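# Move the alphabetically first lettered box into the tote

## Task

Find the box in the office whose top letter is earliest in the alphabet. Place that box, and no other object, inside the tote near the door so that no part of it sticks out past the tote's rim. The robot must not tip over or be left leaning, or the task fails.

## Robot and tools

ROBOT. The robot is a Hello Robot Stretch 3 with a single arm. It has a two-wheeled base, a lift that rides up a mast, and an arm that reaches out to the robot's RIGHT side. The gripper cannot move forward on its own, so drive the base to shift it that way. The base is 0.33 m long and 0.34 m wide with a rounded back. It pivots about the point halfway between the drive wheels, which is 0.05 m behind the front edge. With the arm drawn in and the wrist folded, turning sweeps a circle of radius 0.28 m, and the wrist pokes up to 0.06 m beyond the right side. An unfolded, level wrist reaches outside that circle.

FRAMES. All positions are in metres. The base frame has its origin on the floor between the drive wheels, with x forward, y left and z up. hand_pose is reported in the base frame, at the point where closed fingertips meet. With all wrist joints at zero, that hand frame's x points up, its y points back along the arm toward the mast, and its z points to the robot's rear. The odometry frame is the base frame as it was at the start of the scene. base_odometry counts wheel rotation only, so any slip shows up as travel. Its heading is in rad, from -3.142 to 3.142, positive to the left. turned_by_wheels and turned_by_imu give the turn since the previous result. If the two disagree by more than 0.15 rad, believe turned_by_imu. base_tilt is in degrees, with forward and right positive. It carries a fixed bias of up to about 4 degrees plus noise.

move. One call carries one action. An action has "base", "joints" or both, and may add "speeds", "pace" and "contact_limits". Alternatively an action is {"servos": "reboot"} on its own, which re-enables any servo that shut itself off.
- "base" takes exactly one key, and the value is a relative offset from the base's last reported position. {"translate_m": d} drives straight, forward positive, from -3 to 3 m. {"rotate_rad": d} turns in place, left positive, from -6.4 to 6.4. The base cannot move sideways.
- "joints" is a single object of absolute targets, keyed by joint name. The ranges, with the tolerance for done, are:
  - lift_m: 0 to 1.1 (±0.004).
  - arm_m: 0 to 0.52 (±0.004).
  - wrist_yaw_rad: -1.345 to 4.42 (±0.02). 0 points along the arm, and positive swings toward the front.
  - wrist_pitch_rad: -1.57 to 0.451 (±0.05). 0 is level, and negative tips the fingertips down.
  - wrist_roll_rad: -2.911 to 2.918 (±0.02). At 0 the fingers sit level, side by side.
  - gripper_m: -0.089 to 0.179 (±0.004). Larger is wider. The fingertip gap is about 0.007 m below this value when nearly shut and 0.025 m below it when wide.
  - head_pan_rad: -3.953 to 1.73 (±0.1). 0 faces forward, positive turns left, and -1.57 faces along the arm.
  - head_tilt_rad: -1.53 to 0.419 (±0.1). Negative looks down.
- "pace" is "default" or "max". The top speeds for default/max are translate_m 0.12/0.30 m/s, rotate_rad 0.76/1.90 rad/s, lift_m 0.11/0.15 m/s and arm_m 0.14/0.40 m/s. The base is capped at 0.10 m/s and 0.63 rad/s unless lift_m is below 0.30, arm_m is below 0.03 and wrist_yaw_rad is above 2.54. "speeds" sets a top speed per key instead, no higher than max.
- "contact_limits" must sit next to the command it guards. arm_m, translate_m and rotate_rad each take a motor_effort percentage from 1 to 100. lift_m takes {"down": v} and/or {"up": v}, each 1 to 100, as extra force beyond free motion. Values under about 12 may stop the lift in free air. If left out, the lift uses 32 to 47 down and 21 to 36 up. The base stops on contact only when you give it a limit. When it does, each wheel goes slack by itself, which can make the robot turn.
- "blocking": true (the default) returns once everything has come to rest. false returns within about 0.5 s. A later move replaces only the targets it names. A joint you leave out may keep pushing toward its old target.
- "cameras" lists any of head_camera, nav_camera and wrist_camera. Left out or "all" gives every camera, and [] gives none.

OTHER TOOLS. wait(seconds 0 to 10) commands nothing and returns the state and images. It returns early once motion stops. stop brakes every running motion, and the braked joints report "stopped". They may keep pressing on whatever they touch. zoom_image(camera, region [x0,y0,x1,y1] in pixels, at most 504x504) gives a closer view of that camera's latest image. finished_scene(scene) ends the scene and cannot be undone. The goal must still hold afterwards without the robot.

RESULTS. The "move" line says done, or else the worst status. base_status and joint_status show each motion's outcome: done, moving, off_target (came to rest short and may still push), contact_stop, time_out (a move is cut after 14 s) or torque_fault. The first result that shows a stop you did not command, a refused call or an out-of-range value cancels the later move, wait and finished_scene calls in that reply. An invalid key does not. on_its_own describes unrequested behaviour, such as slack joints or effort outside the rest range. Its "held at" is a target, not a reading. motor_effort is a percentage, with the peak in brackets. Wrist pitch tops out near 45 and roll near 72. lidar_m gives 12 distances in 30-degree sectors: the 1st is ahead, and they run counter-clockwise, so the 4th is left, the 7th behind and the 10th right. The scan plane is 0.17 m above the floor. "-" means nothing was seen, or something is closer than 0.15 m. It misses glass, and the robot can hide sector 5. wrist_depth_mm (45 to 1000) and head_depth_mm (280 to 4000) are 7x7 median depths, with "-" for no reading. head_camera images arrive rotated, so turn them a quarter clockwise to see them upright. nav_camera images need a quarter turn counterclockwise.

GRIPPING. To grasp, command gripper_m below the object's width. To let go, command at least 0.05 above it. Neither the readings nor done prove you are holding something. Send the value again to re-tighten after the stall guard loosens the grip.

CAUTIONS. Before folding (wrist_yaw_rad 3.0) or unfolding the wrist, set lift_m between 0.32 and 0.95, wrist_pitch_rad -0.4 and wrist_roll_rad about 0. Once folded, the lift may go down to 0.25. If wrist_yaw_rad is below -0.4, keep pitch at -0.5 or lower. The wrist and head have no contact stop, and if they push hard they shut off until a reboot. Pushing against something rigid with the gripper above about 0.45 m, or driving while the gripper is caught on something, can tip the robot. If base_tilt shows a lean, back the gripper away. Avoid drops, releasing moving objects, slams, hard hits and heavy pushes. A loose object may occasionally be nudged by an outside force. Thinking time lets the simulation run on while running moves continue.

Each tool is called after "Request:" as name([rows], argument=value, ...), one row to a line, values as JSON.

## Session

Request:
move(joints={"head_pan_rad": 0.6, "head_tilt_rad": -0.35}, pace="max", cameras=["head_camera", "nav_camera"])

Request:
move(joints={"head_pan_rad": -0.7, "head_tilt_rad": -0.35}, pace="max", cameras=["head_camera", "nav_camera"])

Request:
move(joints={"head_pan_rad": -2.0, "head_tilt_rad": -0.35}, pace="max", cameras=["head_camera", "nav_camera"])

Request:
move(joints={"head_pan_rad": -3.2, "head_tilt_rad": -0.35}, pace="max", cameras=["head_camera", "nav_camera"])

Scene clock: 0.80 s.
move: done
base_odometry: x=+0.000 y=+0.000 heading=+0.000
turned_by_wheels: +0.000
turned_by_imu: +0.000
base_tilt: forward=+1.0 right=-0.1
lidar_m: 0.73 0.73 0.91 1.57 1.58 1.09 1.00 1.01 1.25 1.54 1.23 0.80
head_depth_mm: 603 633 664 704 744 790 847 / 631 666 702 744 791 849 906 / 663 701 741 789 843 902 973 / 698 742 788 841 904 970 1051 / 739 788 841 899 972 1048 1146 / 788 843 908 2314 2279 1814 1460 / 1890 1945 2081 2146 2233 1846 1503
base_status: not commanded
joint_positions: lift_m=+0.337 arm_m=+0.002 wrist_yaw_rad=+3.032 wrist_pitch_rad=-0.535 wrist_roll_rad=+0.000 gripper_m=+0.037 head_pan_rad=+0.612 head_tilt_rad=-0.349
joint_status: all done
measured_speeds: all 0
motor_effort: left_wheel=-0.4(0.8) right_wheel=+2.5(2.6) lift_m=+27.6(27.6) arm_m=-10.1(10.3) wrist_yaw_rad=+1.4(1.4) wrist_pitch_rad=+2.5(2.6) wrist_roll_rad=+1.1(1.1) gripper_m=-0.9(0.9) head_pan_rad=+1.7(3.5) head_tilt_rad=-1.5(3.9)
hand_pose: x=+0.0015 y=+0.0602 z=+0.3248 quat_wxyz=(+0.224, +0.691, +0.150, +0.671) (m; base frame)
wrist_depth_mm: - 140 - - - - - / - 154 - - - - - / 985 178 869 933 954 940 - / 770 739 205 765 786 768 728 / 628 633 228 631 620 622 619 / 538 540 129 331 129 531 535 / 475 309 294 306 443 472 468
pictures: head_camera (sideways), nav_camera (sideways)
Images, in order (width x height): head_camera 896x504, nav_camera 672x504.

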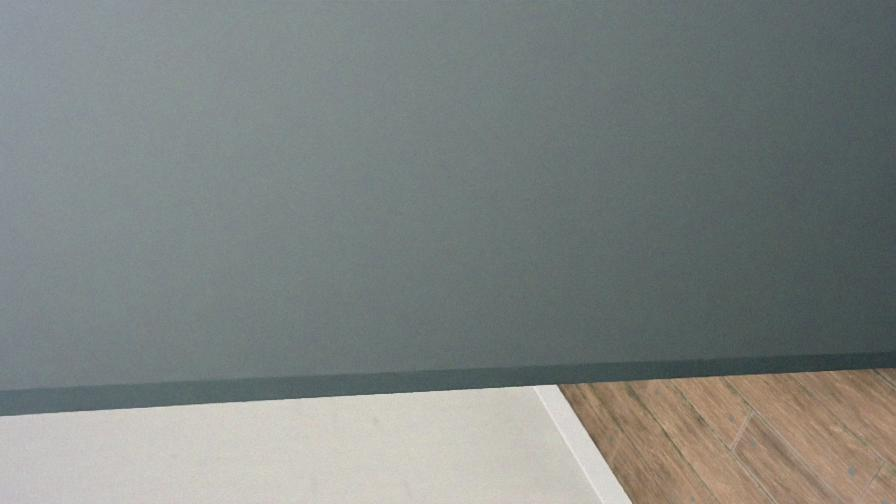

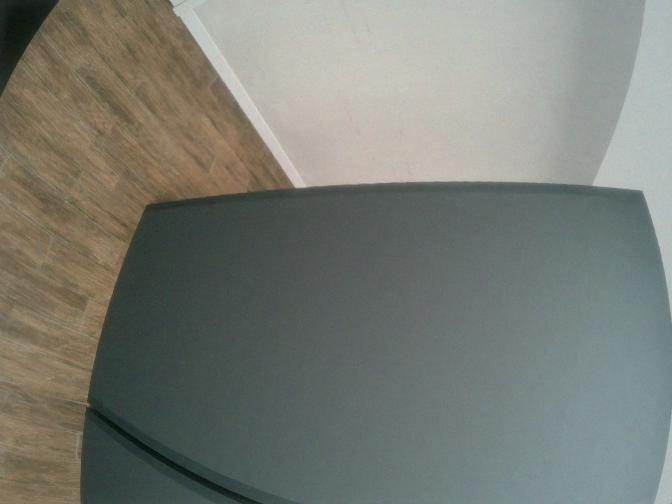

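Scene clock: 1.80 s.
move: done
base_odometry: x=+0.000 y=+0.000 heading=+0.000
turned_by_wheels: +0.000
turned_by_imu: +0.000
base_tilt: forward=+1.0 right=-0.2
lidar_m: 0.73 0.74 0.91 1.57 1.58 1.09 1.00 1.01 1.25 1.55 1.22 0.79
head_depth_mm: 1237 1354 1488 1647 1870 1891 1523 / 1091 1180 1284 1420 1574 1715 1525 / 978 1048 1130 1222 1334 1478 1509 / 888 943 1006 1082 1172 1269 1389 / 807 854 906 972 1039 1121 1212 / 744 786 831 874 937 1004 1081 / 690 724 762 802 851 906 963
base_status: not commanded
joint_positions: lift_m=+0.337 arm_m=+0.002 wrist_yaw_rad=+3.032 wrist_pitch_rad=-0.535 wrist_roll_rad=+0.000 gripper_m=+0.037 head_pan_rad=-0.720 head_tilt_rad=-0.349
joint_status: all done
measured_speeds: all 0
motor_effort: left_wheel=-0.6(0.7) right_wheel=+2.4(3.0) lift_m=+28.1(28.1) arm_m=-13.0(13.2) wrist_yaw_rad=+1.0(1.3) wrist_pitch_rad=+2.4(2.6) wrist_roll_rad=+0.6(1.0) gripper_m=+0.0(1.2) head_pan_rad=-2.1(5.3) head_tilt_rad=-2.0(3.6)
hand_pose: x=+0.0015 y=+0.0602 z=+0.3248 quat_wxyz=(+0.224, +0.691, +0.150, +0.671) (m; base frame)
wrist_depth_mm: - 140 - - - - - / - 154 - - - - - / 985 178 867 938 949 936 - / 784 728 204 762 742 772 742 / 625 634 227 629 628 623 625 / 540 535 129 328 129 533 533 / 466 306 291 304 450 473 463
pictures: head_camera (sideways), nav_camera (sideways)
Images, in order (width x height): head_camera 896x504, nav_camera 672x504.

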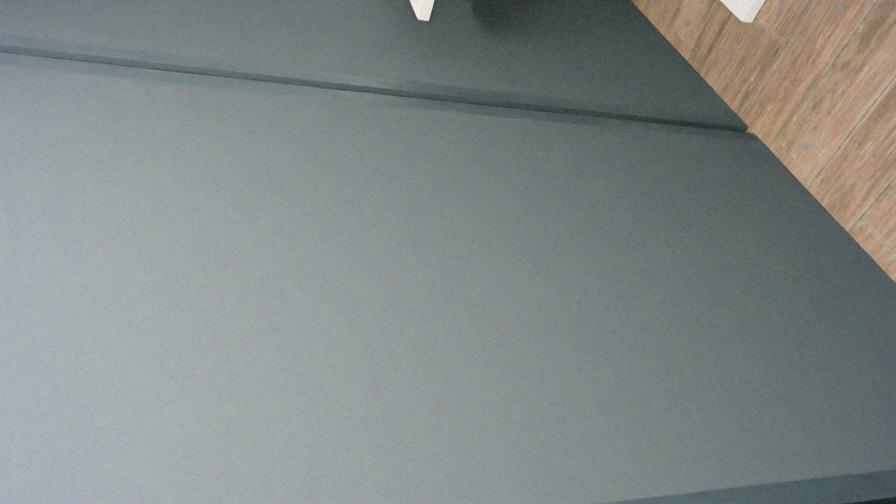

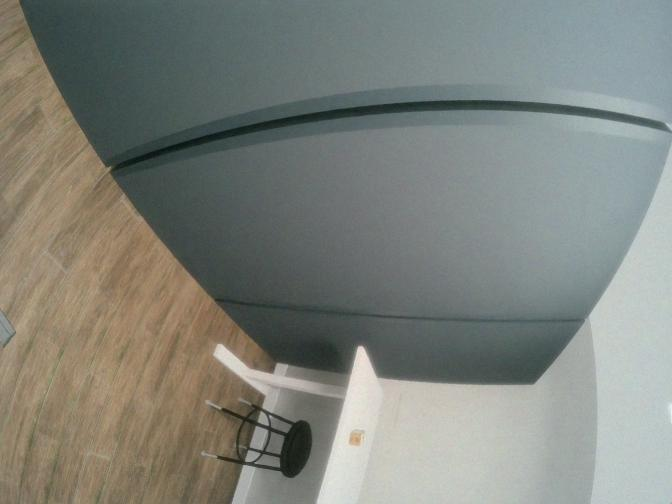

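Scene clock: 2.77 s.
move: done
base_odometry: x=+0.000 y=+0.000 heading=+0.000
turned_by_wheels: +0.000
turned_by_imu: +0.000
base_tilt: forward=+1.0 right=+0.1
lidar_m: 0.73 0.73 0.91 1.57 1.58 1.09 1.00 1.01 1.25 1.55 1.23 0.80
head_depth_mm: 1154 1197 1242 1288 1345 1412 1436 / 1292 1338 1394 1464 1535 1615 1514 / 1456 1525 1600 1685 1782 1787 1505 / 1677 1777 1855 1964 2113 1885 1507 / 1969 2089 2168 2230 2279 1866 1510 / 2000 2123 2151 2384 2426 1864 1499 / 1908 2003 2061 2217 2341 1861 1495
base_status: not commanded
joint_positions: lift_m=+0.337 arm_m=+0.002 wrist_yaw_rad=+3.032 wrist_pitch_rad=-0.535 wrist_roll_rad=+0.000 gripper_m=+0.037 head_pan_rad=-2.040 head_tilt_rad=-0.350
joint_status: all done
measured_speeds: all 0
motor_effort: left_wheel=-0.5(0.7) right_wheel=+2.5(2.6) lift_m=+28.7(28.7) arm_m=-15.7(16.1) wrist_yaw_rad=+0.9(1.1) wrist_pitch_rad=+2.4(2.6) wrist_roll_rad=+0.8(0.9) gripper_m=-0.1(1.1) head_pan_rad=+0.8(4.7) head_tilt_rad=-1.6(3.9)
hand_pose: x=+0.0015 y=+0.0602 z=+0.3248 quat_wxyz=(+0.224, +0.691, +0.150, +0.671) (m; base frame)
wrist_depth_mm: - 140 - - - - - / - 154 - - - - - / 939 178 866 950 970 910 - / 760 732 205 773 761 769 729 / 626 641 227 634 625 626 624 / 542 548 129 331 129 533 539 / 469 304 293 306 443 473 469
pictures: head_camera (sideways), nav_camera (sideways)
Images, in order (width x height): head_camera 896x504, nav_camera 672x504.

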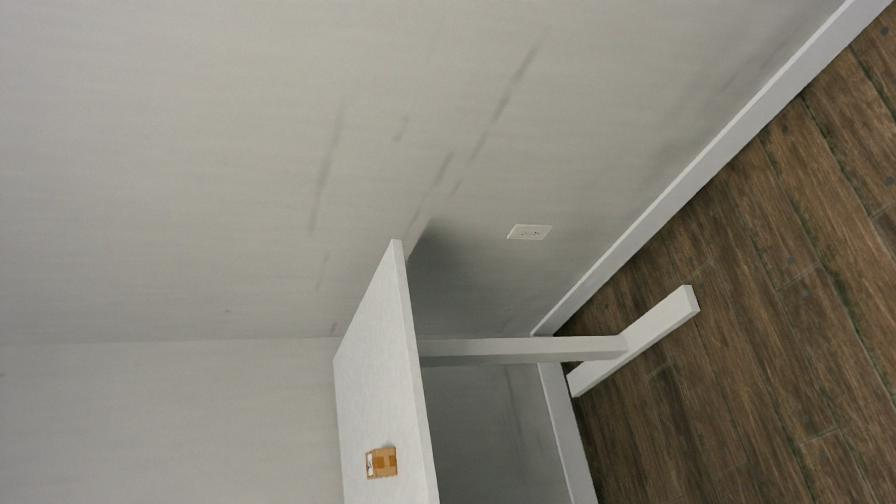

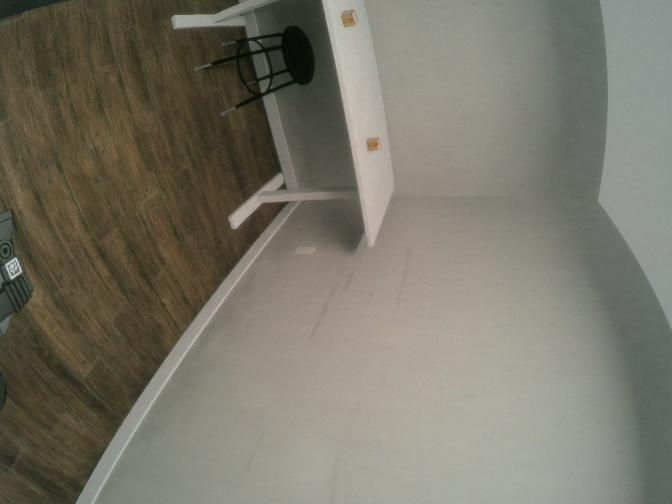

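Scene clock: 3.70 s.
move: done
base_odometry: x=+0.000 y=+0.000 heading=+0.000
turned_by_wheels: +0.000
turned_by_imu: +0.000
base_tilt: forward=+1.0 right=+0.0
lidar_m: 0.73 0.73 0.91 1.57 1.59 1.09 1.00 1.01 1.25 1.55 1.22 0.79
head_depth_mm: 916 980 1050 1128 1223 1328 1430 / 883 960 1020 1105 1190 1290 1397 / 864 943 1000 1076 1165 1263 1361 / 852 923 982 1054 1142 1232 1339 / 838 908 968 1037 1109 1203 1304 / 822 893 946 1014 1086 1173 1276 / 811 878 932 993 1064 1143 1245
base_status: not commanded
joint_positions: lift_m=+0.337 arm_m=+0.002 wrist_yaw_rad=+3.032 wrist_pitch_rad=-0.535 wrist_roll_rad=+0.000 gripper_m=+0.037 head_pan_rad=-3.246 head_tilt_rad=-0.350
joint_status: all done
measured_speeds: all 0
motor_effort: left_wheel=-0.4(0.8) right_wheel=+2.6(2.6) lift_m=+28.7(28.7) arm_m=-18.7(18.7) wrist_yaw_rad=+0.9(1.4) wrist_pitch_rad=+2.6(2.8) wrist_roll_rad=+0.8(1.1) gripper_m=+0.5(1.3) head_pan_rad=+2.6(4.7) head_tilt_rad=-1.7(3.8)
hand_pose: x=+0.0015 y=+0.0602 z=+0.3248 quat_wxyz=(+0.224, +0.691, +0.150, +0.671) (m; base frame)
wrist_depth_mm: - 140 - - - - - / - 154 - - - - - / 970 180 863 935 976 953 - / 751 730 204 774 759 754 736 / 633 640 227 632 638 630 631 / 541 543 128 330 130 545 542 / 476 308 293 309 453 474 466
pictures: head_camera (sideways), nav_camera (sideways)
Images, in order (width x height): head_camera 896x504, nav_camera 672x504.

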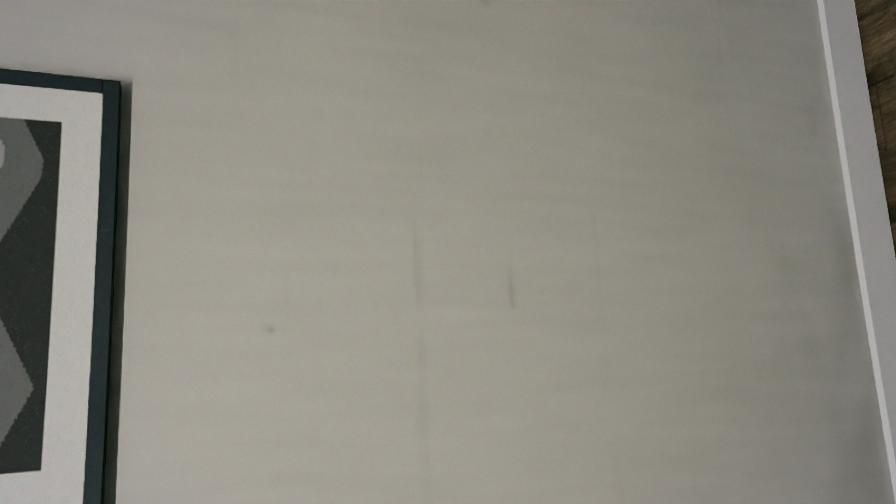

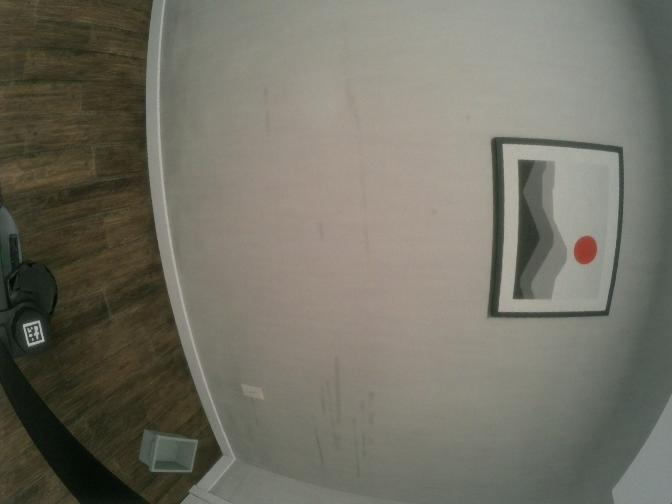

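Request:
move(joints={"head_pan_rad": -1.5, "head_tilt_rad": -0.35, "lift_m": 0.285}, pace="max", cameras=["head_camera"])

Request:
zoom_image(camera="head_camera", region=[330, 90, 430, 240])

Request:
zoom_image(camera="head_camera", region=[330, 250, 430, 400])

Scene clock: 24.80 s.
move: done
base_odometry: x=+0.000 y=+0.000 heading=+0.000
turned_by_wheels: +0.000
turned_by_imu: +0.001
base_tilt: forward=+1.0 right=-0.2
lidar_m: 0.73 0.74 0.91 1.57 1.59 1.09 1.00 1.01 1.25 1.54 1.23 0.79
head_depth_mm: 1871 1983 2064 2267 2391 1892 1515 / 1873 1978 2071 2273 2378 1889 1510 / 1864 1997 2078 2289 2408 1880 1514 / 1892 1993 2093 1753 2362 1888 1504 / 1901 2014 2089 1772 2278 1870 1502 / 1909 2014 2102 1883 2251 1868 1499 / 1889 2013 2055 2075 2226 1853 1492
base_status: not commanded
joint_positions: lift_m=+0.285 arm_m=+0.002 wrist_yaw_rad=+3.032 wrist_pitch_rad=-0.536 wrist_roll_rad=+0.000 gripper_m=+0.037 head_pan_rad=-1.459 head_tilt_rad=-0.350
joint_status: all done
measured_speeds: all 0
motor_effort: left_wheel=-0.4(0.7) right_wheel=+2.0(2.7) lift_m=+19.5(28.8) arm_m=-21.2(22.4) wrist_yaw_rad=+0.4(1.4) wrist_pitch_rad=+2.7(2.7) wrist_roll_rad=+0.8(1.1) gripper_m=-0.1(0.7) head_pan_rad=-3.0(5.0) head_tilt_rad=-1.9(4.7)
hand_pose: x=+0.0014 y=+0.0601 z=+0.2722 quat_wxyz=(+0.224, +0.691, +0.150, +0.671) (m; base frame)
wrist_depth_mm: - 140 - - - - - / 990 155 984 - - - - / 851 178 778 842 850 822 768 / 668 641 206 672 669 675 671 / 551 559 228 558 555 558 554 / 484 290 131 273 130 485 473 / 252 252 240 254 399 419 416
pictures: head_camera (sideways)
Images, in order (width x height): head_camera 896x504.

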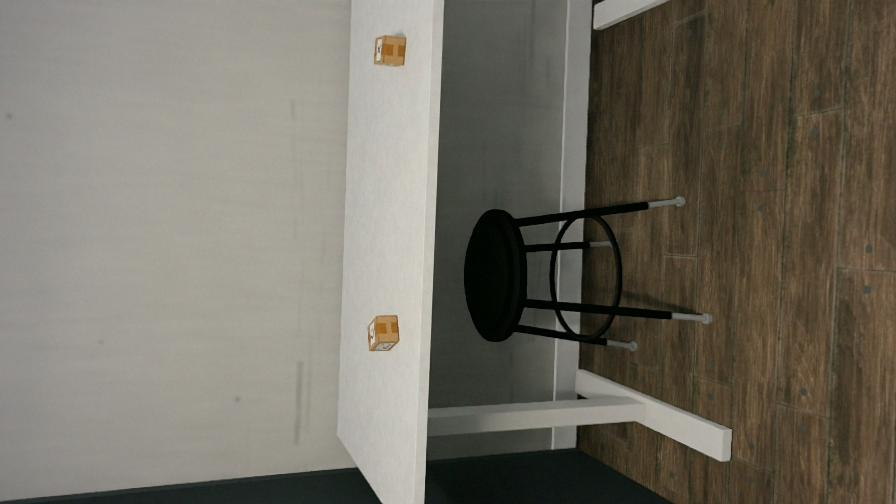

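Scaled by 3.360 from the camera's 896x504 image, which has a finer 1280x720 frame.

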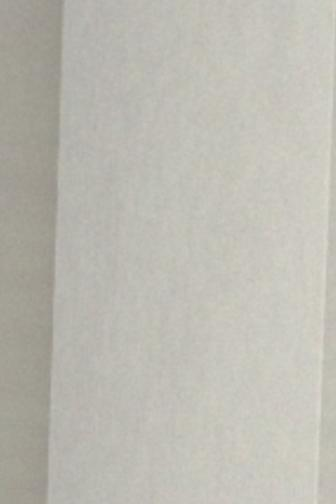

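Scaled by 3.360 from the camera's 896x504 image, which has a finer 1280x720 frame.

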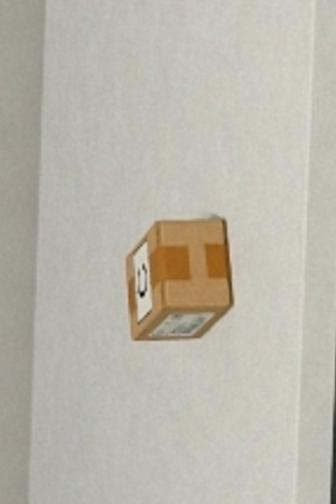

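Request:
zoom_image(camera="head_camera", region=[362, 308, 406, 356])

Request:
zoom_image(camera="head_camera", region=[368, 28, 412, 76])

Request:
move(base={"rotate_rad": 1.563}, joints={"head_pan_rad": 0.7, "head_tilt_rad": -0.6}, pace="max", cameras=["head_camera", "nav_camera"])

Scaled by 10.500 from the camera's 896x504 image, which has a finer 1280x720 frame.

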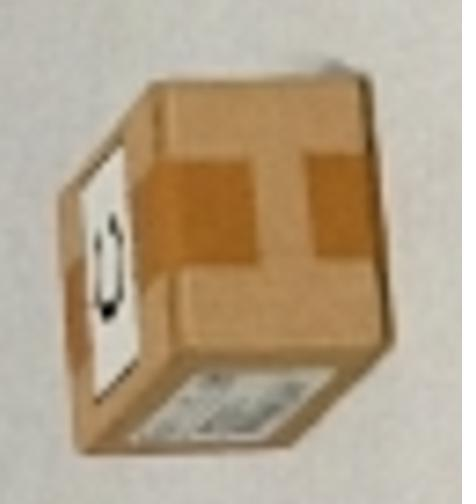

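Scaled by 10.500 from the camera's 896x504 image, which has a finer 1280x720 frame.

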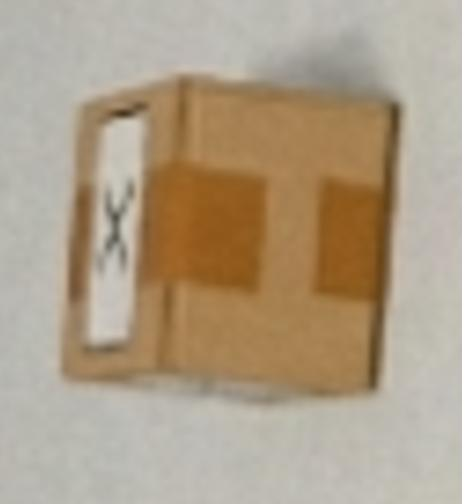

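Scene clock: 32.80 s.
move: done
base_odometry: x=+0.000 y=+0.000 heading=+1.563
turned_by_wheels: +1.563
turned_by_imu: +1.557
base_tilt: forward=+1.0 right=-0.3
lidar_m: 1.57 1.58 1.10 1.00 1.01 1.22 1.84 1.27 0.81 0.73 0.73 0.90
head_depth_mm: 1388 1498 1631 1802 1795 1486 1269 / 1487 1598 1743 1934 1796 1478 1260 / 1569 1718 1905 2089 1771 1478 1259 / 1503 1665 1862 2038 1770 1481 1267 / 1329 1458 1607 1795 1781 1475 1263 / 1199 1300 1399 1553 1670 1475 1265 / 1090 1163 1259 1366 1488 1477 1261
base_status: done
joint_positions: lift_m=+0.285 arm_m=+0.002 wrist_yaw_rad=+3.032 wrist_pitch_rad=-0.536 wrist_roll_rad=+0.000 gripper_m=+0.037 head_pan_rad=+0.716 head_tilt_rad=-0.604
joint_status: all done
measured_speeds: translate_m=+0.000 rotate_rad=+0.000 lift_m=+0.000 arm_m=+0.000 wrist_yaw_rad=+0.000 wrist_pitch_rad=+0.000 wrist_roll_rad=+0.000 head_pan_rad=-0.024 head_tilt_rad=+0.000
motor_effort: left_wheel=-8.6(16.6) right_wheel=+9.6(17.1) lift_m=+24.2(24.2) arm_m=-21.5(22.8) wrist_yaw_rad=+0.8(1.2) wrist_pitch_rad=+2.8(2.9) wrist_roll_rad=+0.8(1.1) gripper_m=+0.1(1.1) head_pan_rad=-2.9(4.4) head_tilt_rad=+0.7(6.0)
hand_pose: x=+0.0014 y=+0.0601 z=+0.2722 quat_wxyz=(+0.224, +0.691, +0.150, +0.671) (m; base frame)
wrist_depth_mm: 856 140 985 - - - - / 899 154 - - - - - / 866 179 776 839 830 839 846 / 677 629 205 671 682 679 668 / 556 554 229 555 554 564 566 / 480 289 131 274 130 476 480 / 252 253 241 251 400 412 414
pictures: head_camera (sideways), nav_camera (sideways)
Images, in order (width x height): head_camera 896x504, nav_camera 672x504.

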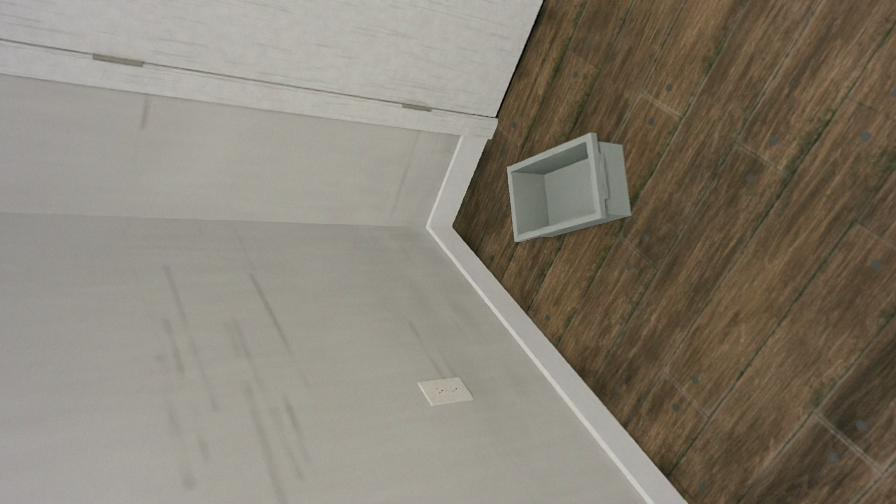

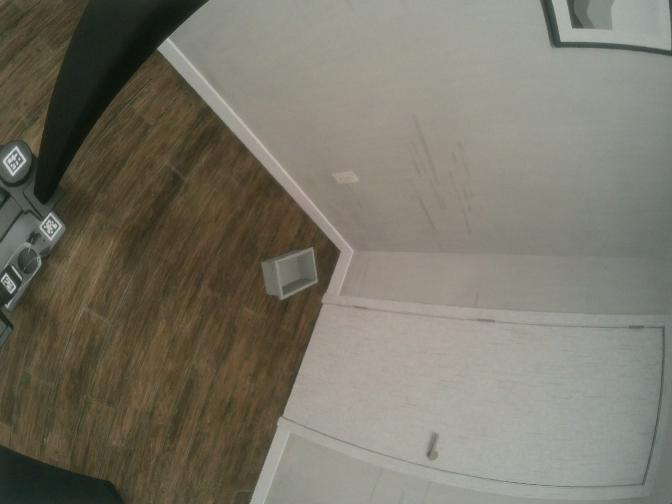

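Request:
move(base={"translate_m": 1.1}, pace="max", cameras=[])

Request:
move(base={"rotate_rad": -1.388}, joints={"head_pan_rad": -0.2, "head_tilt_rad": -0.35}, pace="max", cameras=["head_camera", "nav_camera"])

Scene clock: 53.07 s.
move: done
base_odometry: x=+0.009 y=+1.100 heading=+1.563
turned_by_wheels: +0.000
turned_by_imu: +0.000
base_tilt: forward=+1.2 right=-0.2
lidar_m: 0.48 0.50 0.61 1.18 1.19 1.45 2.60 0.95 0.71 1.08 0.89 0.57
head_depth_mm: 402 435 474 523 572 658 748 / 424 460 506 562 631 720 832 / 448 491 542 605 689 794 934 / 476 524 585 658 755 886 1064 / 508 562 631 721 840 1004 1197 / 543 609 688 797 942 1158 1268 / 586 660 758 891 1076 1355 1261
base_status: done
joint_positions: lift_m=+0.285 arm_m=+0.002 wrist_yaw_rad=+3.032 wrist_pitch_rad=-0.536 wrist_roll_rad=+0.000 gripper_m=+0.037 head_pan_rad=+0.700 head_tilt_rad=-0.599
joint_status: not commanded
measured_speeds: all 0
motor_effort: left_wheel=+4.4(12.9) right_wheel=-0.6(18.7) lift_m=+27.7(31.7) arm_m=-15.0(19.5) wrist_yaw_rad=+0.8(1.4) wrist_pitch_rad=+2.6(3.0) wrist_roll_rad=+0.8(1.1) gripper_m=-0.8(1.3) head_pan_rad=-2.6(4.6) head_tilt_rad=+1.3(3.5)
hand_pose: x=+0.0014 y=+0.0601 z=+0.2722 quat_wxyz=(+0.224, +0.691, +0.150, +0.671) (m; base frame)
wrist_depth_mm: 996 140 - - 926 632 478 / - 153 757 950 973 654 498 / 855 180 756 851 844 663 505 / 666 642 205 669 689 660 492 / 567 552 228 556 558 559 541 / 480 289 131 273 130 474 475 / 250 253 239 253 400 411 423
pictures: none
No camera images: "cameras" was empty.

Scene clock: 55.07 s.
move: done
base_odometry: x=+0.009 y=+1.100 heading=+0.175
turned_by_wheels: -1.388
turned_by_imu: -1.383
base_tilt: forward=+0.9 right=-0.1
lidar_m: 1.82 0.71 0.53 0.48 0.52 0.72 1.18 1.24 1.73 1.94 0.75 0.70
head_depth_mm: 3278 3482 2999 1007 1018 1027 1041 / 3239 3436 3692 3790 2508 1838 1435 / 3196 3383 3602 3768 2542 1896 1519 / 3189 3336 3553 3509 2505 1884 1515 / 3124 3334 3600 3640 2517 1877 1505 / 3089 3294 3451 3667 2461 1862 1504 / 3035 2955 2877 2800 2373 1859 1499
base_status: done
joint_positions: lift_m=+0.285 arm_m=+0.002 wrist_yaw_rad=+3.032 wrist_pitch_rad=-0.536 wrist_roll_rad=+0.000 gripper_m=+0.037 head_pan_rad=-0.212 head_tilt_rad=-0.347
joint_status: all done
measured_speeds: all 0
motor_effort: left_wheel=+8.8(18.0) right_wheel=-9.3(15.3) lift_m=+26.6(28.1) arm_m=-21.5(22.4) wrist_yaw_rad=+0.6(1.2) wrist_pitch_rad=+2.5(3.0) wrist_roll_rad=+0.8(1.0) gripper_m=-0.3(1.4) head_pan_rad=+2.1(4.6) head_tilt_rad=+1.8(5.7)
hand_pose: x=+0.0014 y=+0.0601 z=+0.2722 quat_wxyz=(+0.224, +0.691, +0.150, +0.671) (m; base frame)
wrist_depth_mm: 486 139 495 511 537 549 557 / 531 155 541 569 608 615 628 / 585 177 203 631 676 668 675 / 657 635 203 684 668 680 672 / 572 556 227 570 551 558 551 / 475 290 131 270 129 474 478 / 252 252 240 251 397 410 422
pictures: head_camera (sideways), nav_camera (sideways)
Images, in order (width x height): head_camera 896x504, nav_camera 672x504.

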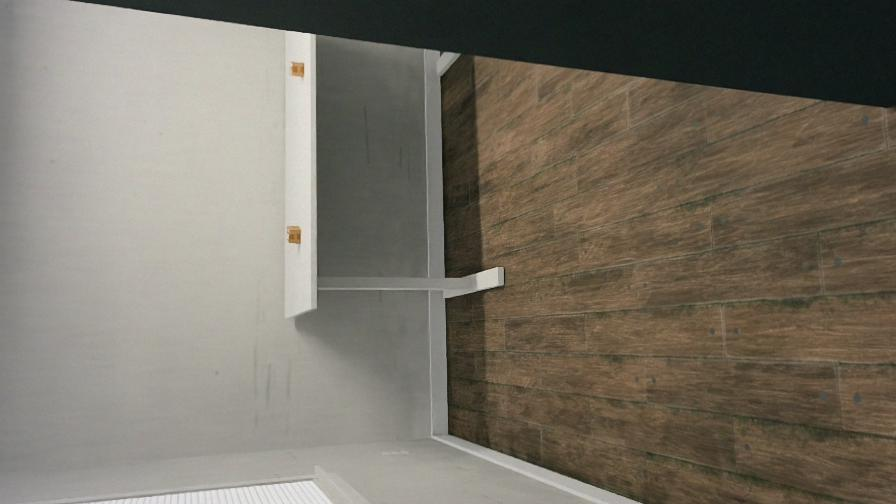

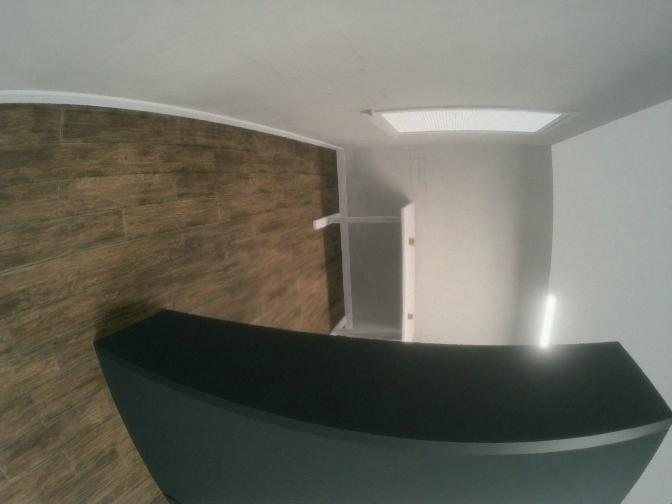

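Request:
move(base={"translate_m": 1.3}, pace="max", cameras=[])

Request:
move(base={"rotate_rad": -1.034}, joints={"head_pan_rad": -0.4}, pace="max", cameras=["nav_camera"])

Scene clock: 75.13 s.
move: done
base_odometry: x=+1.289 y=+1.327 heading=+0.175
turned_by_wheels: +0.000
turned_by_imu: +0.000
base_tilt: forward=+1.1 right=-0.2
lidar_m: 1.72 0.67 0.50 0.48 0.50 0.70 2.01 0.66 0.56 1.38 3.04 2.35
head_depth_mm: 2072 2202 2287 2504 2513 1891 1526 / 2032 2167 2251 2469 2514 1889 1511 / 2013 2128 2220 2477 2493 1877 1511 / 2003 2119 2206 2322 2288 1864 1507 / 1983 2106 2239 2389 2490 1858 1506 / 1938 2079 2219 2368 2475 1858 1497 / 1939 2034 2173 2305 2247 1853 1491
base_status: done
joint_positions: lift_m=+0.285 arm_m=+0.002 wrist_yaw_rad=+3.032 wrist_pitch_rad=-0.536 wrist_roll_rad=+0.000 gripper_m=+0.037 head_pan_rad=-0.200 head_tilt_rad=-0.350
joint_status: not commanded
measured_speeds: all 0
motor_effort: left_wheel=+8.5(17.3) right_wheel=-2.1(15.1) lift_m=+20.2(24.5) arm_m=-9.9(17.6) wrist_yaw_rad=+1.0(1.4) wrist_pitch_rad=+2.8(3.1) wrist_roll_rad=+0.7(1.3) gripper_m=-0.5(1.4) head_pan_rad=+3.2(4.4) head_tilt_rad=-1.3(3.1)
hand_pose: x=+0.0014 y=+0.0601 z=+0.2722 quat_wxyz=(+0.224, +0.691, +0.150, +0.671) (m; base frame)
wrist_depth_mm: 471 140 485 502 519 531 535 / 522 155 523 550 564 570 591 / 573 179 576 632 628 646 647 / 619 629 204 657 650 667 679 / 553 559 226 557 550 552 547 / 473 288 132 274 129 481 472 / 250 251 241 253 396 421 422
pictures: none
No camera images: "cameras" was empty.

Scene clock: 76.90 s.
move: done
base_odometry: x=+1.289 y=+1.327 heading=-0.858
turned_by_wheels: -1.034
turned_by_imu: -1.028
base_tilt: forward=+0.9 right=-0.2
lidar_m: 3.04 2.33 1.59 0.65 0.49 0.48 0.51 0.72 2.16 0.65 0.56 1.38
head_depth_mm: 2776 2929 3025 3186 2400 1880 1521 / 2828 2979 3100 3367 2478 1895 1514 / 2862 3078 3214 3438 2513 1865 1499 / 2986 3145 3289 3476 2488 1867 1510 / 3030 3225 3334 3454 2472 1869 1500 / 3092 3265 3487 3645 2442 1860 1497 / 3164 3391 3606 3650 2435 1871 1500
base_status: done
joint_positions: lift_m=+0.285 arm_m=+0.002 wrist_yaw_rad=+3.032 wrist_pitch_rad=-0.536 wrist_roll_rad=+0.000 gripper_m=+0.037 head_pan_rad=-0.399 head_tilt_rad=-0.350
joint_status: all done
measured_speeds: all 0
motor_effort: left_wheel=+10.0(17.4) right_wheel=-8.3(15.8) lift_m=+20.0(20.3) arm_m=-16.1(16.1) wrist_yaw_rad=+0.8(1.3) wrist_pitch_rad=+2.4(3.0) wrist_roll_rad=+0.9(1.0) gripper_m=+0.4(1.2) head_pan_rad=-2.9(4.8) head_tilt_rad=-1.4(2.6)
hand_pose: x=+0.0014 y=+0.0601 z=+0.2722 quat_wxyz=(+0.224, +0.691, +0.150, +0.671) (m; base frame)
wrist_depth_mm: 411 140 727 - - - - / 431 155 755 - - - - / 453 181 757 824 843 869 845 / 469 544 205 674 666 670 668 / 488 553 229 553 559 559 549 / 462 290 131 274 130 485 464 / 253 252 242 252 395 417 413
pictures: nav_camera (sideways)
Images, in order (width x height): nav_camera 672x504.

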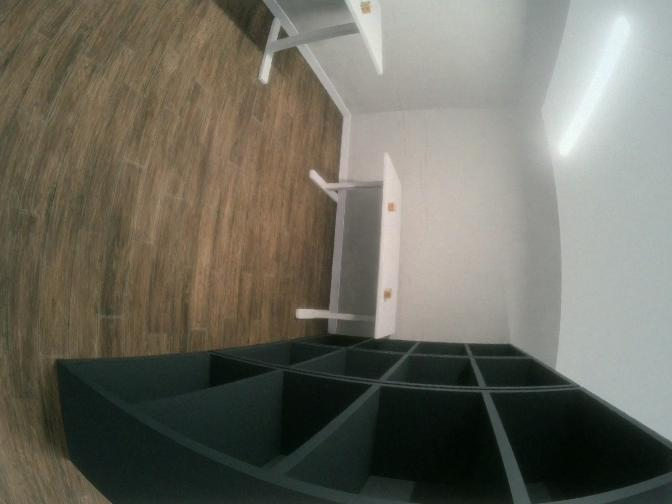

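Request:
move(base={"translate_m": 1.66}, joints={"head_pan_rad": -0.85}, pace="max", cameras=["head_camera"])

Request:
zoom_image(camera="head_camera", region=[350, 20, 510, 260])

Request:
zoom_image(camera="head_camera", region=[350, 250, 510, 490])

Request:
move(joints={"head_pan_rad": 1.43}, pace="max", cameras=["head_camera"])

Request:
zoom_image(camera="head_camera", region=[350, 20, 510, 260])

Request:
zoom_image(camera="head_camera", region=[350, 250, 510, 490])

Scene clock: 94.93 s.
move: done
base_odometry: x=+2.375 y=+0.071 heading=-0.858
turned_by_wheels: +0.000
turned_by_imu: -0.001
base_tilt: forward=+0.9 right=-0.2
lidar_m: 1.88 1.43 0.96 1.45 1.42 1.87 1.96 1.47 1.18 1.48 1.69 1.45
head_depth_mm: 1768 1897 2037 1697 1802 1857 1516 / 1740 1858 1988 1681 2264 1891 1517 / 1718 1808 1937 1663 2217 1880 1520 / 1681 1770 1902 1656 2167 1887 1508 / 1637 1738 1849 1643 2136 1862 1496 / 1611 1696 1812 1638 2088 1855 1503 / 1580 1669 1771 1624 1286 1865 1488
base_status: done
joint_positions: lift_m=+0.285 arm_m=+0.002 wrist_yaw_rad=+3.032 wrist_pitch_rad=-0.536 wrist_roll_rad=+0.000 gripper_m=+0.037 head_pan_rad=-0.850 head_tilt_rad=-0.350
joint_status: all done
measured_speeds: all 0
motor_effort: left_wheel=+11.1(21.3) right_wheel=-4.1(10.3) lift_m=+23.5(23.6) arm_m=-21.3(22.5) wrist_yaw_rad=+0.9(1.4) wrist_pitch_rad=+2.2(2.9) wrist_roll_rad=+0.7(1.1) gripper_m=-1.0(1.3) head_pan_rad=+3.4(5.2) head_tilt_rad=+0.1(2.1)
hand_pose: x=+0.0014 y=+0.0601 z=+0.2722 quat_wxyz=(+0.224, +0.691, +0.150, +0.671) (m; base frame)
wrist_depth_mm: - 140 - - - - - / - 154 - - - - - / 836 179 751 862 855 846 876 / 665 639 206 676 679 672 663 / 557 554 227 561 566 554 553 / 483 291 131 273 129 481 481 / 254 253 240 250 399 416 420
pictures: head_camera (sideways)
Images, in order (width x height): head_camera 896x504.

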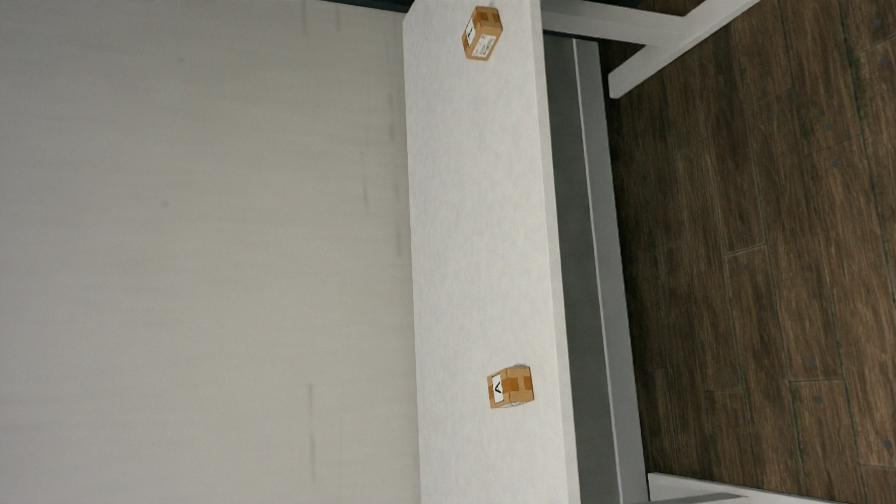

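Scaled by 2.100 from the camera's 896x504 image, which has a finer 1280x720 frame.

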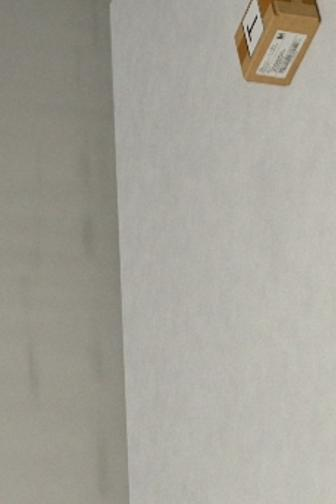

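Scaled by 2.100 from the camera's 896x504 image, which has a finer 1280x720 frame.

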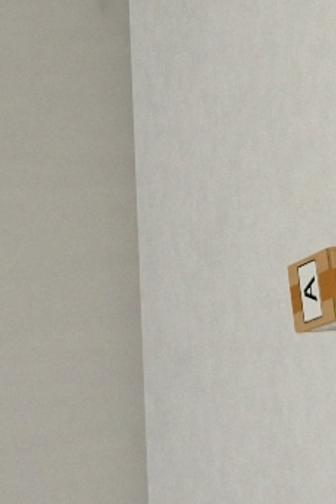

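Scene clock: 96.10 s.
move: done
base_odometry: x=+2.375 y=+0.071 heading=-0.858
turned_by_wheels: +0.000
turned_by_imu: +0.000
base_tilt: forward=+1.1 right=+0.0
lidar_m: 1.89 1.43 0.96 1.45 1.41 1.87 1.97 1.47 1.17 1.49 1.69 1.45
head_depth_mm: 1200 1264 1322 1300 803 726 1520 / 1263 1324 1395 1287 824 1665 1517 / 1334 1401 1483 1276 860 1756 1511 / 1406 1484 1571 1273 855 1865 1511 / 1487 1584 1690 1264 937 1878 1502 / 1581 1690 1802 1239 984 1820 1487 / 1683 1797 1947 1200 1550 1676 1492
base_status: not commanded
joint_positions: lift_m=+0.285 arm_m=+0.002 wrist_yaw_rad=+3.032 wrist_pitch_rad=-0.536 wrist_roll_rad=+0.000 gripper_m=+0.037 head_pan_rad=+1.483 head_tilt_rad=-0.350
joint_status: all done
measured_speeds: all 0
motor_effort: left_wheel=+10.9(11.3) right_wheel=-4.1(5.1) lift_m=+23.7(24.0) arm_m=-21.0(21.9) wrist_yaw_rad=+1.0(1.1) wrist_pitch_rad=+2.6(2.8) wrist_roll_rad=+0.8(1.0) gripper_m=+0.3(1.4) head_pan_rad=-2.9(4.9) head_tilt_rad=-0.6(1.1)
hand_pose: x=+0.0014 y=+0.0601 z=+0.2722 quat_wxyz=(+0.224, +0.691, +0.150, +0.671) (m; base frame)
wrist_depth_mm: - 139 - - - - - / - 155 - - - - - / 852 180 748 860 854 819 857 / 667 643 203 660 661 665 669 / 554 557 227 565 565 549 556 / 476 289 132 275 129 478 473 / 252 254 243 252 392 414 416
pictures: head_camera (sideways)
Images, in order (width x height): head_camera 896x504.

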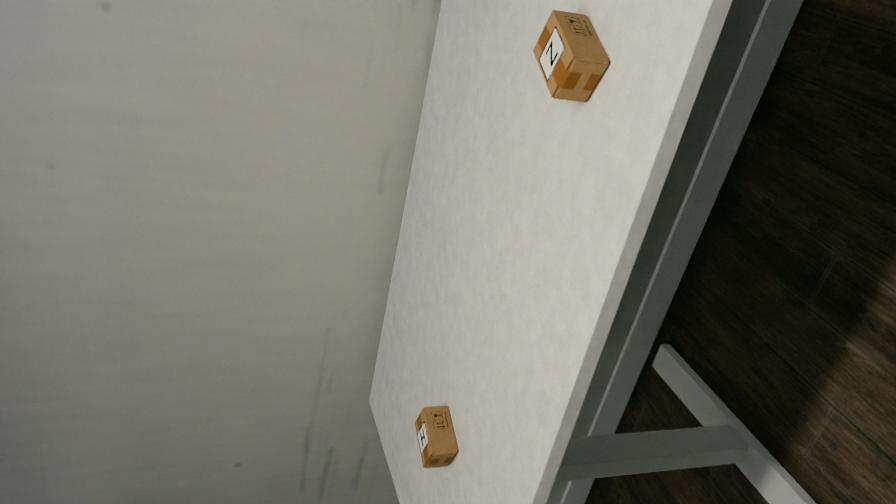

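Scaled by 2.100 from the camera's 896x504 image, which has a finer 1280x720 frame.

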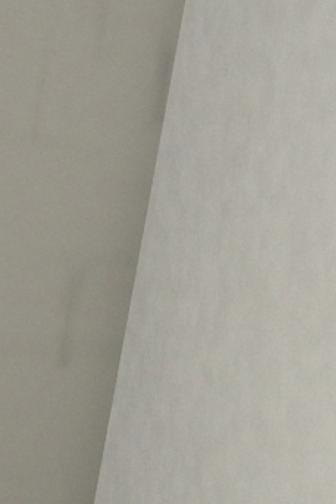

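Scaled by 2.100 from the camera's 896x504 image, which has a finer 1280x720 frame.

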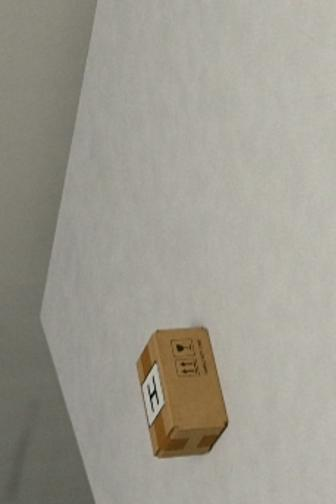

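Request:
move(base={"rotate_rad": -0.586}, joints={"head_pan_rad": -1.635, "head_tilt_rad": -0.75}, pace="max", cameras=[])

Request:
move(base={"translate_m": 0.608}, pace="max", cameras=[])

Request:
move(base={"rotate_rad": 1.619}, joints={"lift_m": 0.88, "wrist_pitch_rad": -0.4}, pace="max", cameras=["head_camera"])

Request:
zoom_image(camera="head_camera", region=[348, 152, 548, 352])

Request:
move(joints={"wrist_yaw_rad": 0.0, "gripper_m": 0.15}, pace="max", cameras=["wrist_camera"])

Scene clock: 118.07 s.
move: done
base_odometry: x=+2.375 y=+0.071 heading=-1.443
turned_by_wheels: -0.586
turned_by_imu: -0.581
base_tilt: forward=+1.0 right=-0.2
lidar_m: 1.45 1.95 1.44 0.96 1.44 1.42 1.86 1.94 1.47 1.18 1.48 1.69
head_depth_mm: 1174 1613 1514 1762 1564 1351 1186 / 1168 1612 1526 1771 1564 1340 1181 / 1167 1603 1504 1757 1568 1348 1187 / 1081 1413 1397 1704 1564 1349 1185 / 1061 1570 1404 1765 1562 1347 1188 / 1160 1586 1455 1762 1580 1345 1184 / 1156 1596 1454 1734 1564 1347 1189
base_status: done
joint_positions: lift_m=+0.285 arm_m=+0.002 wrist_yaw_rad=+3.032 wrist_pitch_rad=-0.536 wrist_roll_rad=+0.000 gripper_m=+0.037 head_pan_rad=-1.651 head_tilt_rad=-0.753
joint_status: all done
measured_speeds: translate_m=+0.000 rotate_rad=+0.000 lift_m=+0.000 arm_m=+0.000 wrist_yaw_rad=+0.000 wrist_pitch_rad=+0.000 wrist_roll_rad=+0.000 head_pan_rad=+0.024 head_tilt_rad=+0.000
motor_effort: left_wheel=+9.4(17.9) right_wheel=-8.9(14.9) lift_m=+26.3(26.3) arm_m=-20.5(22.2) wrist_yaw_rad=+0.8(1.4) wrist_pitch_rad=+2.6(2.9) wrist_roll_rad=+0.8(1.1) gripper_m=+0.0(1.1) head_pan_rad=+3.0(5.1) head_tilt_rad=-1.4(5.8)
hand_pose: x=+0.0014 y=+0.0601 z=+0.2722 quat_wxyz=(+0.224, +0.691, +0.150, +0.671) (m; base frame)
wrist_depth_mm: - 140 - - - - - / - 154 - - - - - / 872 178 765 822 853 844 827 / 675 658 204 687 675 673 664 / 557 560 230 559 559 553 573 / 476 288 131 272 130 477 477 / 253 252 239 253 396 412 415
pictures: none
No camera images: "cameras" was empty.

Scene clock: 121.40 s.
move: done
base_odometry: x=+2.452 y=-0.532 heading=-1.443
turned_by_wheels: +0.000
turned_by_imu: +0.000
base_tilt: forward=+0.9 right=-0.2
lidar_m: 1.29 0.87 1.45 1.40 1.44 1.92 2.47 1.88 1.29 1.21 1.21 1.34
head_depth_mm: 1174 1574 1462 1696 1575 1355 1186 / 1181 1596 1462 1762 1578 1350 1183 / 1181 1588 1456 1768 1574 1352 1192 / 1176 1599 1453 1767 1566 1342 1184 / 1173 1590 1456 1764 1570 1342 1181 / 1171 1494 1389 1650 1572 1338 1186 / 1056 1158 1374 1759 1565 1354 1188
base_status: done
joint_positions: lift_m=+0.285 arm_m=+0.002 wrist_yaw_rad=+3.032 wrist_pitch_rad=-0.536 wrist_roll_rad=+0.000 gripper_m=+0.037 head_pan_rad=-1.636 head_tilt_rad=-0.751
joint_status: not commanded
measured_speeds: all 0
motor_effort: left_wheel=+5.8(20.4) right_wheel=+0.3(8.2) lift_m=+27.1(27.5) arm_m=-16.4(20.3) wrist_yaw_rad=+0.6(1.3) wrist_pitch_rad=+2.7(2.9) wrist_roll_rad=+1.0(1.0) gripper_m=-0.2(1.3) head_pan_rad=+2.5(4.1) head_tilt_rad=+1.3(2.1)
hand_pose: x=+0.0014 y=+0.0601 z=+0.2722 quat_wxyz=(+0.224, +0.691, +0.150, +0.671) (m; base frame)
wrist_depth_mm: - 140 - - - - - / - 153 - - - - - / 827 176 764 815 832 837 849 / 670 639 205 671 673 681 667 / 561 548 226 556 558 557 549 / 475 289 131 274 130 476 477 / 253 253 240 253 395 419 416
pictures: none
No camera images: "cameras" was empty.

Scene clock: 126.17 s.
move: done
base_odometry: x=+2.452 y=-0.532 heading=+0.175
turned_by_wheels: +1.619
turned_by_imu: +1.614
base_tilt: forward=+1.0 right=-0.1
lidar_m: 1.40 1.05 1.91 2.46 1.88 1.29 1.21 1.22 1.33 0.91 0.87 1.44
head_depth_mm: 1123 1231 1026 828 726 - 1151 / 1129 1238 1027 827 742 - 1149 / 1129 1245 1023 804 1476 - - / 1135 1242 1022 795 1472 - - / 1130 1234 1022 825 742 - 1143 / 1136 1244 1027 825 1370 1344 1157 / 1139 1271 1022 824 1471 1351 1188
base_status: done
joint_positions: lift_m=+0.880 arm_m=+0.002 wrist_yaw_rad=+3.032 wrist_pitch_rad=-0.420 wrist_roll_rad=+0.000 gripper_m=+0.037 head_pan_rad=-1.635 head_tilt_rad=-0.750
joint_status: all done
measured_speeds: all 0
motor_effort: left_wheel=-7.6(15.3) right_wheel=+9.5(14.7) lift_m=+30.8(34.9) arm_m=-20.9(22.5) wrist_yaw_rad=+1.3(1.4) wrist_pitch_rad=+3.6(7.3) wrist_roll_rad=+0.8(1.0) gripper_m=+0.0(1.9) head_pan_rad=+3.4(4.2) head_tilt_rad=+2.0(2.4)
hand_pose: x=+0.0032 y=+0.0761 z=+0.8923 quat_wxyz=(+0.185, +0.698, +0.110, +0.683) (m; base frame)
wrist_depth_mm: - 135 - - - - - / - 148 - - - - 819 / - 160 - - - - - / - 184 209 - - - - / - - 201 - - - - / - - 131 - 130 - - / - - 248 - - - -
pictures: head_camera (sideways)
Images, in order (width x height): head_camera 896x504.

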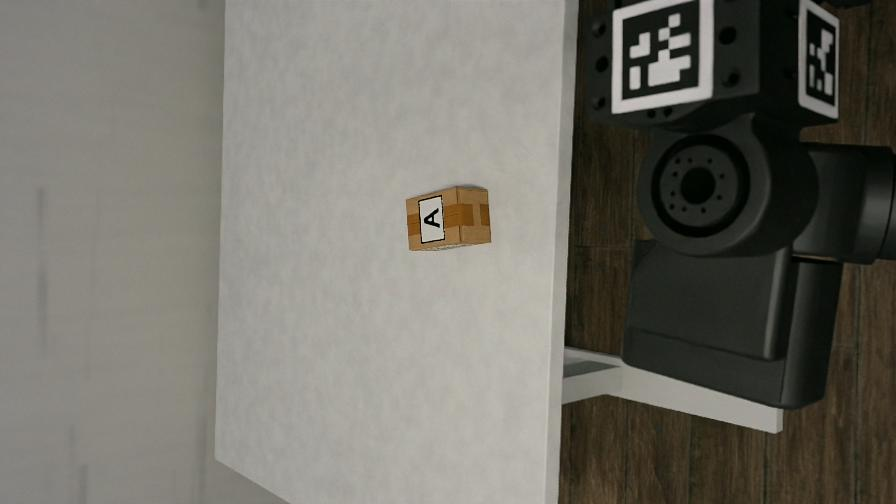

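Scaled by 2.520 from the camera's 896x504 image, which has a finer 1280x720 frame.

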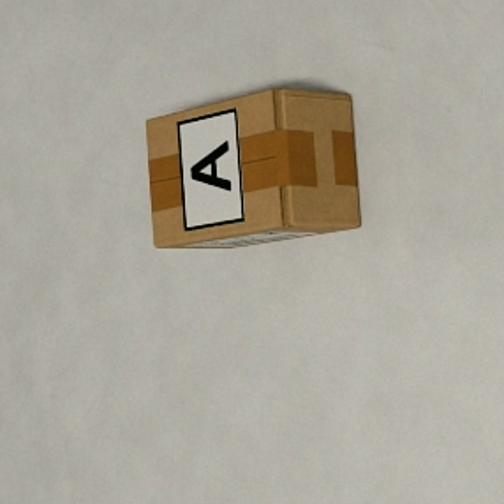

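Scene clock: 128.00 s.
move: done
base_odometry: x=+2.452 y=-0.532 heading=+0.175
turned_by_wheels: +0.000
turned_by_imu: +0.000
base_tilt: forward=+1.0 right=-0.2
lidar_m: 1.39 1.05 1.91 2.47 1.88 1.29 1.21 1.23 1.32 0.91 0.87 1.44
head_depth_mm: 1123 1245 1028 827 726 - - / 1123 1246 1022 826 724 - - / 1127 1235 1025 804 308 - - / 1130 1239 1029 796 309 356 1188 / 1130 1243 1029 825 1461 1355 1183 / 1142 1238 1024 825 1367 1319 1188 / 1133 1266 1020 822 1476 1349 1188
base_status: not commanded
joint_positions: lift_m=+0.880 arm_m=+0.002 wrist_yaw_rad=+0.003 wrist_pitch_rad=-0.420 wrist_roll_rad=+0.000 gripper_m=+0.150 head_pan_rad=-1.635 head_tilt_rad=-0.750
joint_status: all done
measured_speeds: all 0
motor_effort: left_wheel=-7.5(7.7) right_wheel=+9.8(10.3) lift_m=+30.1(31.1) arm_m=-18.7(20.4) wrist_yaw_rad=-2.2(6.0) wrist_pitch_rad=+3.4(3.8) wrist_roll_rad=+0.8(1.1) gripper_m=+0.0(93.0) head_pan_rad=+3.3(4.2) head_tilt_rad=+1.2(2.2)
hand_pose: x=-0.0208 y=-0.3709 z=+0.8923 quat_wxyz=(+0.692, +0.149, -0.691, -0.147) (m; base frame)
wrist_depth_mm: - - 997 969 988 955 952 / - - - - - - - / - - - - - - - / - - - 451 - - - / - 145 - 419 - 144 - / - 126 - - - 122 - / - - - - - - 111
pictures: wrist_camera
Images, in order (width x height): wrist_camera 644x364.

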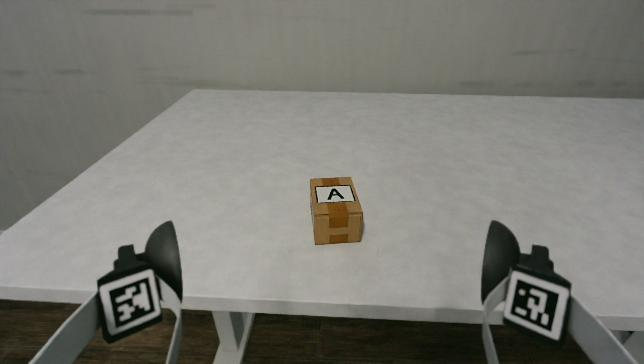

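Request:
move(base={"translate_m": -0.018}, joints={"lift_m": 0.925, "arm_m": 0.378, "wrist_pitch_rad": -1.08, "wrist_yaw_rad": 0.08}, pace="max", cameras=["wrist_camera"])

Scene clock: 146.33 s.
move: done
base_odometry: x=+2.435 y=-0.535 heading=+0.175
turned_by_wheels: +0.000
turned_by_imu: +0.001
base_tilt: forward=+1.0 right=-0.2
lidar_m: 1.41 1.07 1.92 2.47 1.87 1.27 1.19 1.21 1.33 1.28 0.87 1.46
head_depth_mm: 1120 342 292 827 745 1355 1185 / 1089 434 994 827 1472 1351 1182 / 1091 454 927 826 1476 1351 1185 / 1129 584 597 778 1460 1351 1176 / 1137 1242 1027 824 1465 1355 1177 / 1137 1240 1024 825 1377 1317 1189 / 1137 1265 1019 821 1463 1345 1186
base_status: done
joint_positions: lift_m=+0.925 arm_m=+0.378 wrist_yaw_rad=+0.077 wrist_pitch_rad=-1.085 wrist_roll_rad=+0.000 gripper_m=+0.150 head_pan_rad=-1.635 head_tilt_rad=-0.750
joint_status: all done
measured_speeds: all 0
motor_effort: left_wheel=-6.5(12.4) right_wheel=-3.1(6.3) lift_m=+30.2(34.2) arm_m=+23.0(25.1) wrist_yaw_rad=+3.2(8.2) wrist_pitch_rad=+0.6(4.0) wrist_roll_rad=+0.8(1.0) gripper_m=+0.3(1.0) head_pan_rad=+2.1(3.7) head_tilt_rad=-0.1(2.1)
hand_pose: x=-0.0140 y=-0.6211 z=+0.8259 quat_wxyz=(+0.619, +0.388, -0.591, -0.342) (m; base frame)
wrist_depth_mm: - - - - - - - / - - - - - - - / - - - - - - - / 296 297 296 296 296 296 295 / 283 280 280 229 279 279 278 / 270 126 267 216 266 122 262 / 106 249 254 207 250 248 112
pictures: wrist_camera
Images, in order (width x height): wrist_camera 644x364.

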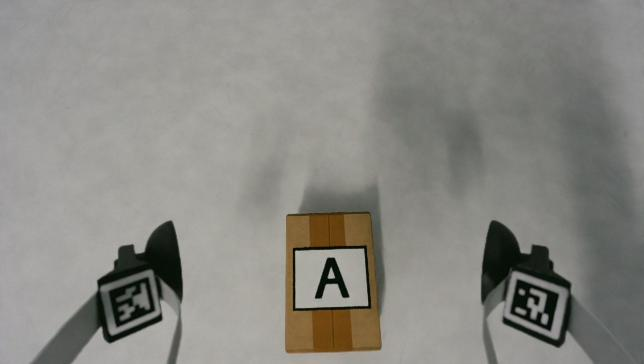

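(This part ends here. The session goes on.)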